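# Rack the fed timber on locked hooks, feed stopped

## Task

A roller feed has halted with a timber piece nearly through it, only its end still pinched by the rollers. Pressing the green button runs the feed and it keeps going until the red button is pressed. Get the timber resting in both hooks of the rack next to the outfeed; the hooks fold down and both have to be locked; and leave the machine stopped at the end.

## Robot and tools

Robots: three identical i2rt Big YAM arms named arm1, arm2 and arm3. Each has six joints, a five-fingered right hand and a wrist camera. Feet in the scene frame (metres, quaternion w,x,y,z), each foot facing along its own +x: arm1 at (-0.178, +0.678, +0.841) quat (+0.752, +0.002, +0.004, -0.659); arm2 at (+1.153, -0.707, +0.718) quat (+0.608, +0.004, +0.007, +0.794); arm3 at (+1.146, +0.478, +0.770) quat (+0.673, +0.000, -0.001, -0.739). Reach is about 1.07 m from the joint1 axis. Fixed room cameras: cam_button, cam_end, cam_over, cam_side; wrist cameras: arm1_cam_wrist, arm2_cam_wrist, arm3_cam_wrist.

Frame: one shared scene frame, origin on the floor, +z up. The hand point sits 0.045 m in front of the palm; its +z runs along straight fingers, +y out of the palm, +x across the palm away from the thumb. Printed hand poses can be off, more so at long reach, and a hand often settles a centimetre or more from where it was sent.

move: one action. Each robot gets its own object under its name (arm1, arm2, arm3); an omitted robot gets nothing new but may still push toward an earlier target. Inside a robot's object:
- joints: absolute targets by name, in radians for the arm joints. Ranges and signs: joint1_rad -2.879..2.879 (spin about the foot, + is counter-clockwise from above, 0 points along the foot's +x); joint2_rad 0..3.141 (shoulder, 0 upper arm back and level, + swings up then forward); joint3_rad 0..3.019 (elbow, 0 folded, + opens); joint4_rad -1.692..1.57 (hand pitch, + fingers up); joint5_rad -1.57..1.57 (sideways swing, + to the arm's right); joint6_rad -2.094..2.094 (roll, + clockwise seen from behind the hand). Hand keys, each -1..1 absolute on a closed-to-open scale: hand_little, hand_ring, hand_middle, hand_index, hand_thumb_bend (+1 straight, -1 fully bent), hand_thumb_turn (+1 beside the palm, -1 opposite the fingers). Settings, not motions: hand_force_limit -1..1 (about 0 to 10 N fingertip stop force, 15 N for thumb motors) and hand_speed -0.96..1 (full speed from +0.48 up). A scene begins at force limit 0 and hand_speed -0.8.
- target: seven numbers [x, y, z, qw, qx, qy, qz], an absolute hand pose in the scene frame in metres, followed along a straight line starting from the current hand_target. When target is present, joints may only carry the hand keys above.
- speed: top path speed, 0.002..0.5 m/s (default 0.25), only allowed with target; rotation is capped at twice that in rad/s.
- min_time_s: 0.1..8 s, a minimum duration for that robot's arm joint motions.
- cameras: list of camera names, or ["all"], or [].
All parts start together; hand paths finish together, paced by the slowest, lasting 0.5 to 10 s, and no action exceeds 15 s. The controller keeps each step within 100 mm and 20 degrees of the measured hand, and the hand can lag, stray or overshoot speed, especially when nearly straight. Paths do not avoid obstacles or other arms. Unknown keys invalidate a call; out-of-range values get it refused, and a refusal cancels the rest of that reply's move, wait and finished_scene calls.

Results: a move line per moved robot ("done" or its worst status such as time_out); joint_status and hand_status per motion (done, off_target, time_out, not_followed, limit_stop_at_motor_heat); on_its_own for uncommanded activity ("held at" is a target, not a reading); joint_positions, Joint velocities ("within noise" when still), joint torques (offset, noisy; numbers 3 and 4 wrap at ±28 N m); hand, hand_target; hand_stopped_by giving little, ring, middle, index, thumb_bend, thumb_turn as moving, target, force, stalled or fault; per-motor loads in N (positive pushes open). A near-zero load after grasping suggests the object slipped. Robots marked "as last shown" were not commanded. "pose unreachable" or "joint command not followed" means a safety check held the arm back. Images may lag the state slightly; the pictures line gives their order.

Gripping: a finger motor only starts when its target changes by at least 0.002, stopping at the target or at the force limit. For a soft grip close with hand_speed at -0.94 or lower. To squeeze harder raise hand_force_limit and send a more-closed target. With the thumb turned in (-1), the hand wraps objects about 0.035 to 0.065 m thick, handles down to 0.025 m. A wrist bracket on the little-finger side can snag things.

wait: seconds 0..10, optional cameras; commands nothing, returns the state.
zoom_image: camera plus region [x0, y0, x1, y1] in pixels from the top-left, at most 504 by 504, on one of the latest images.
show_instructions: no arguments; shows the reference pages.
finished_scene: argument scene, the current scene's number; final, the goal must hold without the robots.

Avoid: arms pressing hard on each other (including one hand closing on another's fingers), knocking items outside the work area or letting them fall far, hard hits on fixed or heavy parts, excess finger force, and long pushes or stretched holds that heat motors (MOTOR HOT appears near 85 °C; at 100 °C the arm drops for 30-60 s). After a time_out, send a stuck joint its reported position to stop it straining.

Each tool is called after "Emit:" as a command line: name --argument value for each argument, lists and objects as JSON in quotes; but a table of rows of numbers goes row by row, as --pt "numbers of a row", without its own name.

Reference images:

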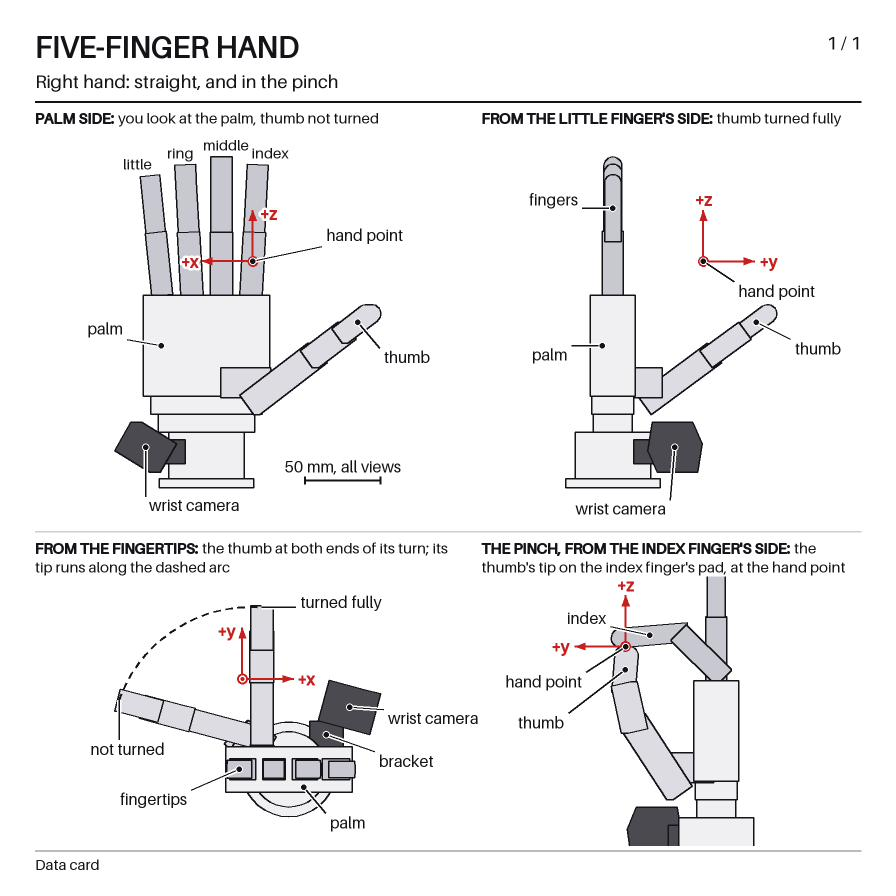

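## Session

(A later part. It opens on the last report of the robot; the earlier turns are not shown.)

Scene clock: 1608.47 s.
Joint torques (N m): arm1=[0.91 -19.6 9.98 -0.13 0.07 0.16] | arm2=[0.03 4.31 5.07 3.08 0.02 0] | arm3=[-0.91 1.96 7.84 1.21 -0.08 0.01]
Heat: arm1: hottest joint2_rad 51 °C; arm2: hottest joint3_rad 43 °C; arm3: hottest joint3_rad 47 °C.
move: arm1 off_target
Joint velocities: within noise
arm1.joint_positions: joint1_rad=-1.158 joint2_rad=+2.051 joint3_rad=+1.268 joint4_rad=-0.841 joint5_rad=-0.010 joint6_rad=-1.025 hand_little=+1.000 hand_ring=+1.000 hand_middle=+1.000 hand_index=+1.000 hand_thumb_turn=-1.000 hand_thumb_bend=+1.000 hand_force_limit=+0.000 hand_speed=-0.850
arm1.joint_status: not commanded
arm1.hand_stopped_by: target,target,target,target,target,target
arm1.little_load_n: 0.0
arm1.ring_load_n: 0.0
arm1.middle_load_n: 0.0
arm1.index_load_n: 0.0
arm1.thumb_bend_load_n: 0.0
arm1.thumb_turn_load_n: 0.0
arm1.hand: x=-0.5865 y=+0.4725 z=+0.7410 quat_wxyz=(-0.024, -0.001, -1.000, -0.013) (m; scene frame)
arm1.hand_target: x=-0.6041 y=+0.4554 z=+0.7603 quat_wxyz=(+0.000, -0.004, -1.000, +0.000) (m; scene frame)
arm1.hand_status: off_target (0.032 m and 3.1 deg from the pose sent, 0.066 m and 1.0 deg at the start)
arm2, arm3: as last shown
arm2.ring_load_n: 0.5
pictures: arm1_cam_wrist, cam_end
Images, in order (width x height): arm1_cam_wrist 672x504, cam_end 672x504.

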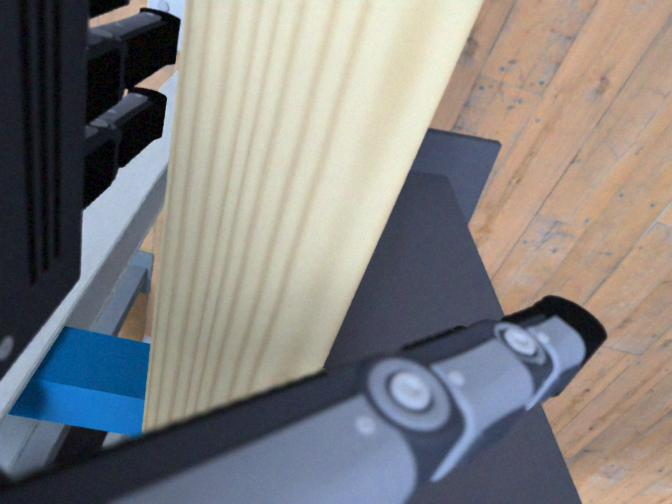

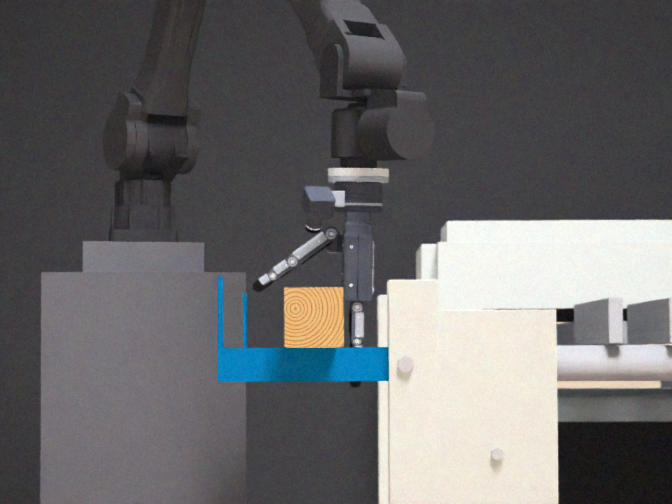

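Clean release. Continue raising.

Emit:
move --arm1 '{"target": [-0.605, 0.450, 0.930, 0, 0.004, 1.0, 0], "speed": 0.12}' --cameras '["cam_end", "arm1_cam_wrist", "cam_over", "cam_side"]'

Emit:
zoom_image --camera "cam_side" --region '[0, 270, 280, 430]'

Emit:
zoom_image --camera "cam_over" --region '[80, 140, 420, 300]'

Scene clock: 1614.53 s.
Joint torques (N m): arm1=[1.14 -18.26 12.46 -0.16 0.04 0.19] | arm2=[-0.03 4.31 5.05 3.07 0.02 0] | arm3=[-0.62 2.14 7.84 1.2 -0.07 0.06]
Heat: arm1: hottest joint2_rad 51 °C; arm2: hottest joint3_rad 43 °C; arm3: hottest joint3_rad 47 °C.
move: arm1 off_target
Joint velocities: within noise
arm1.joint_positions: joint1_rad=-1.154 joint2_rad=+1.826 joint3_rad=+1.434 joint4_rad=-1.230 joint5_rad=-0.010 joint6_rad=-1.019 hand_little=+1.000 hand_ring=+1.000 hand_middle=+1.000 hand_index=+1.000 hand_thumb_turn=-1.000 hand_thumb_bend=+1.000 hand_force_limit=+0.000 hand_speed=-0.850
arm1.joint_status: not commanded
arm1.hand_stopped_by: target,target,target,target,target,target
arm1.little_load_n: 0.0
arm1.ring_load_n: 0.0
arm1.middle_load_n: 0.0
arm1.index_load_n: 0.0
arm1.thumb_bend_load_n: 0.0
arm1.thumb_turn_load_n: 0.0
arm1.hand: x=-0.5925 y=+0.4646 z=+0.9092 quat_wxyz=(-0.023, -0.002, -1.000, -0.013) (m; scene frame)
arm1.hand_target: x=-0.6041 y=+0.4505 z=+0.9302 quat_wxyz=(+0.000, -0.004, -1.000, +0.000) (m; scene frame)
arm1.hand_status: off_target (0.028 m and 3.0 deg from the pose sent, 0.191 m and 3.1 deg at the start)
arm2.joint_positions: joint1_rad=+0.092 joint2_rad=+0.798 joint3_rad=+2.184 joint4_rad=-1.519 joint5_rad=+0.016 joint6_rad=-1.219 hand_little=-1.000 hand_ring=-1.000 hand_middle=-1.000 hand_index=+1.000 hand_thumb_turn=+1.000 hand_thumb_bend=+1.000 hand_force_limit=+0.000 hand_speed=-0.500
arm2.joint_status: not commanded
arm2.hand_stopped_by: target,target,target,target,target,target
arm2.little_load_n: 0.0
arm2.ring_load_n: 0.0
arm2.middle_load_n: 0.0
arm2.index_load_n: 0.0
arm2.thumb_bend_load_n: 0.0
arm2.thumb_turn_load_n: 0.0
arm2.hand: x=+1.1634 y=-0.5584 z=+1.4567 quat_wxyz=(-0.598, +0.539, +0.526, +0.275) (m; scene frame)
arm2.hand_target: x=+1.1636 y=-0.5603 z=+1.4661 quat_wxyz=(-0.610, +0.533, +0.517, +0.277) (m; scene frame)
arm2.hand_status: not commanded
arm3: as last shown
pictures: arm1_cam_wrist, cam_end, cam_over, cam_side
Images, in order (width x height): arm1_cam_wrist 672x504, cam_end 672x504, cam_over 672x504, cam_side 672x504.

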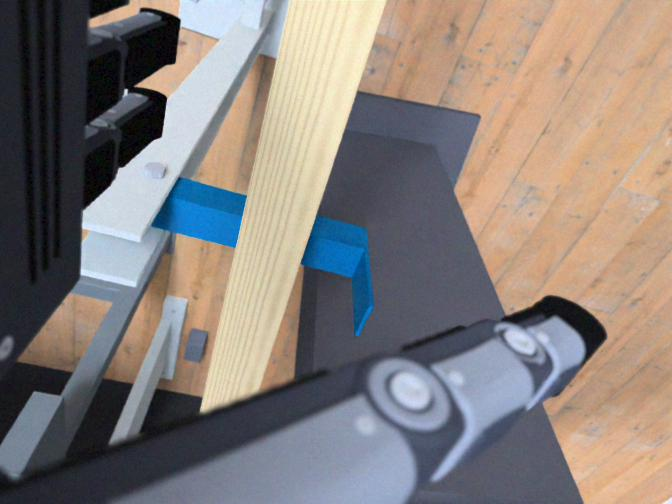

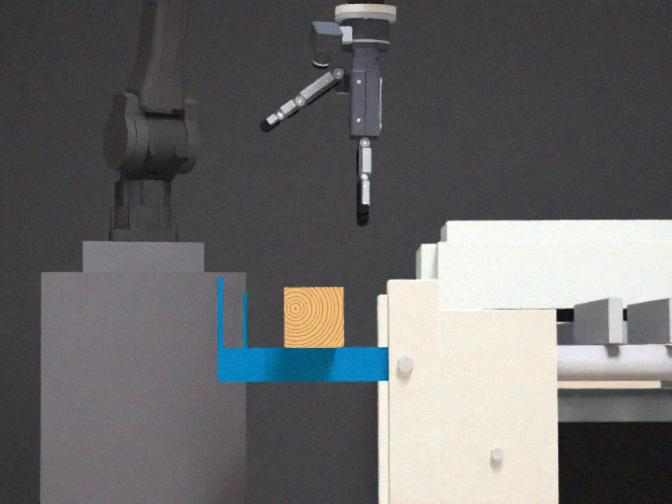

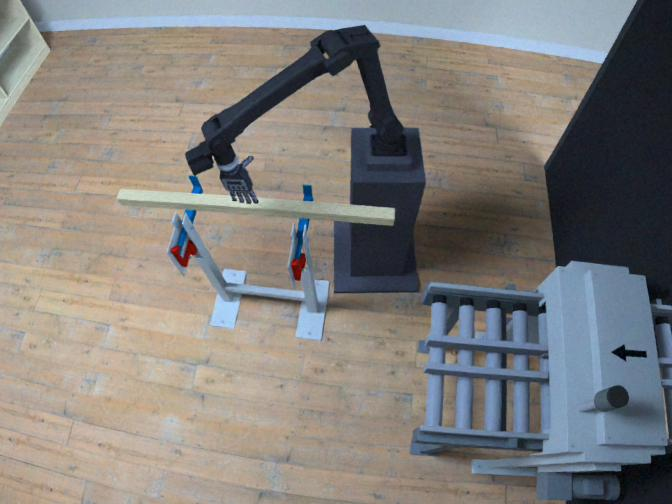

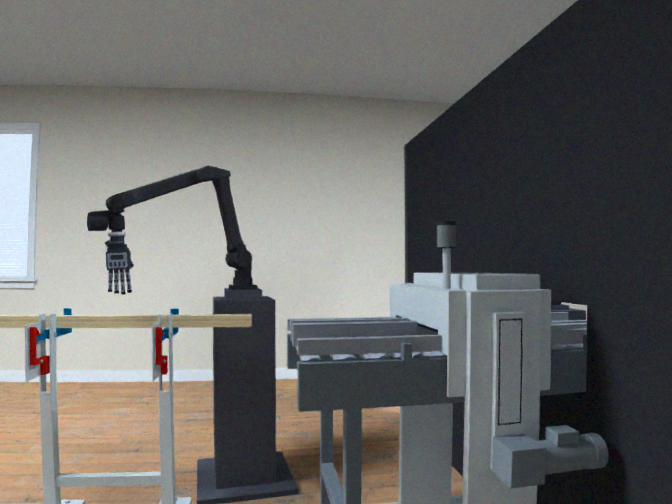

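Scaled by 1.800 from the camera's 672x504 image, which has a finer 960x720 frame.

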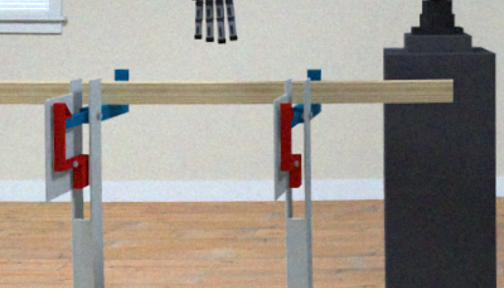

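Scaled by 1.482 from the camera's 672x504 image, which has a finer 960x720 frame.

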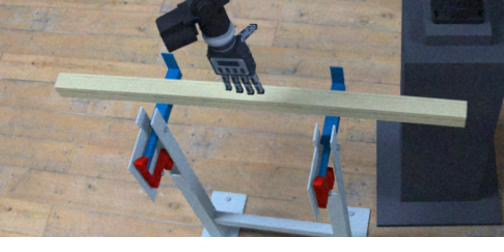

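Emit:
zoom_image --camera "cam_side" --region '[15, 295, 85, 395]'

Emit:
zoom_image --camera "cam_side" --region '[140, 295, 210, 395]'

Emit:
zoom_image --camera "cam_over" --region '[150, 160, 250, 290]'

Emit:
zoom_image --camera "cam_over" --region '[260, 170, 360, 300]'

Scaled by 5.040 from the camera's 672x504 image, which has a finer 960x720 frame.

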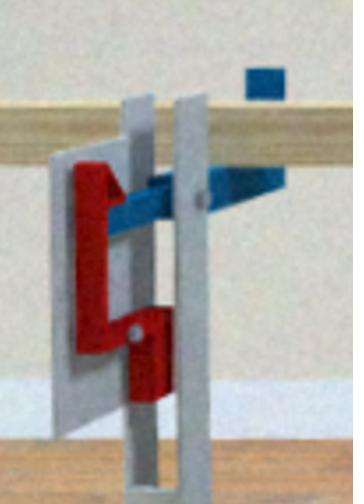

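Scaled by 5.040 from the camera's 672x504 image, which has a finer 960x720 frame.

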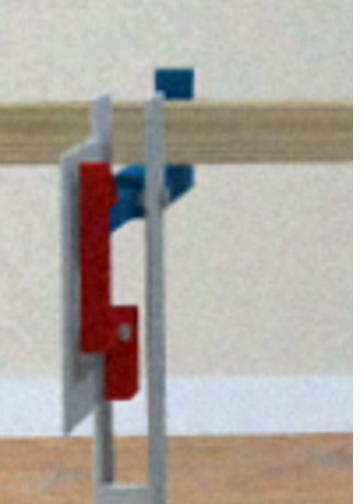

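Scaled by 3.877 from the camera's 672x504 image, which has a finer 960x720 frame.

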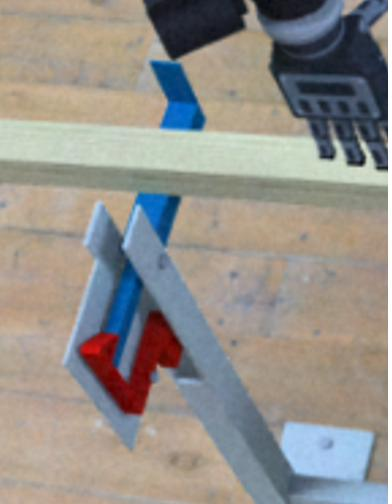

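Scaled by 3.877 from the camera's 672x504 image, which has a finer 960x720 frame.

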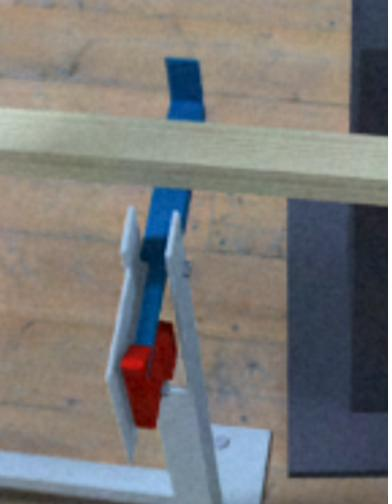

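Emit:
finished_scene --scene 1

The scene is finished: the task was done.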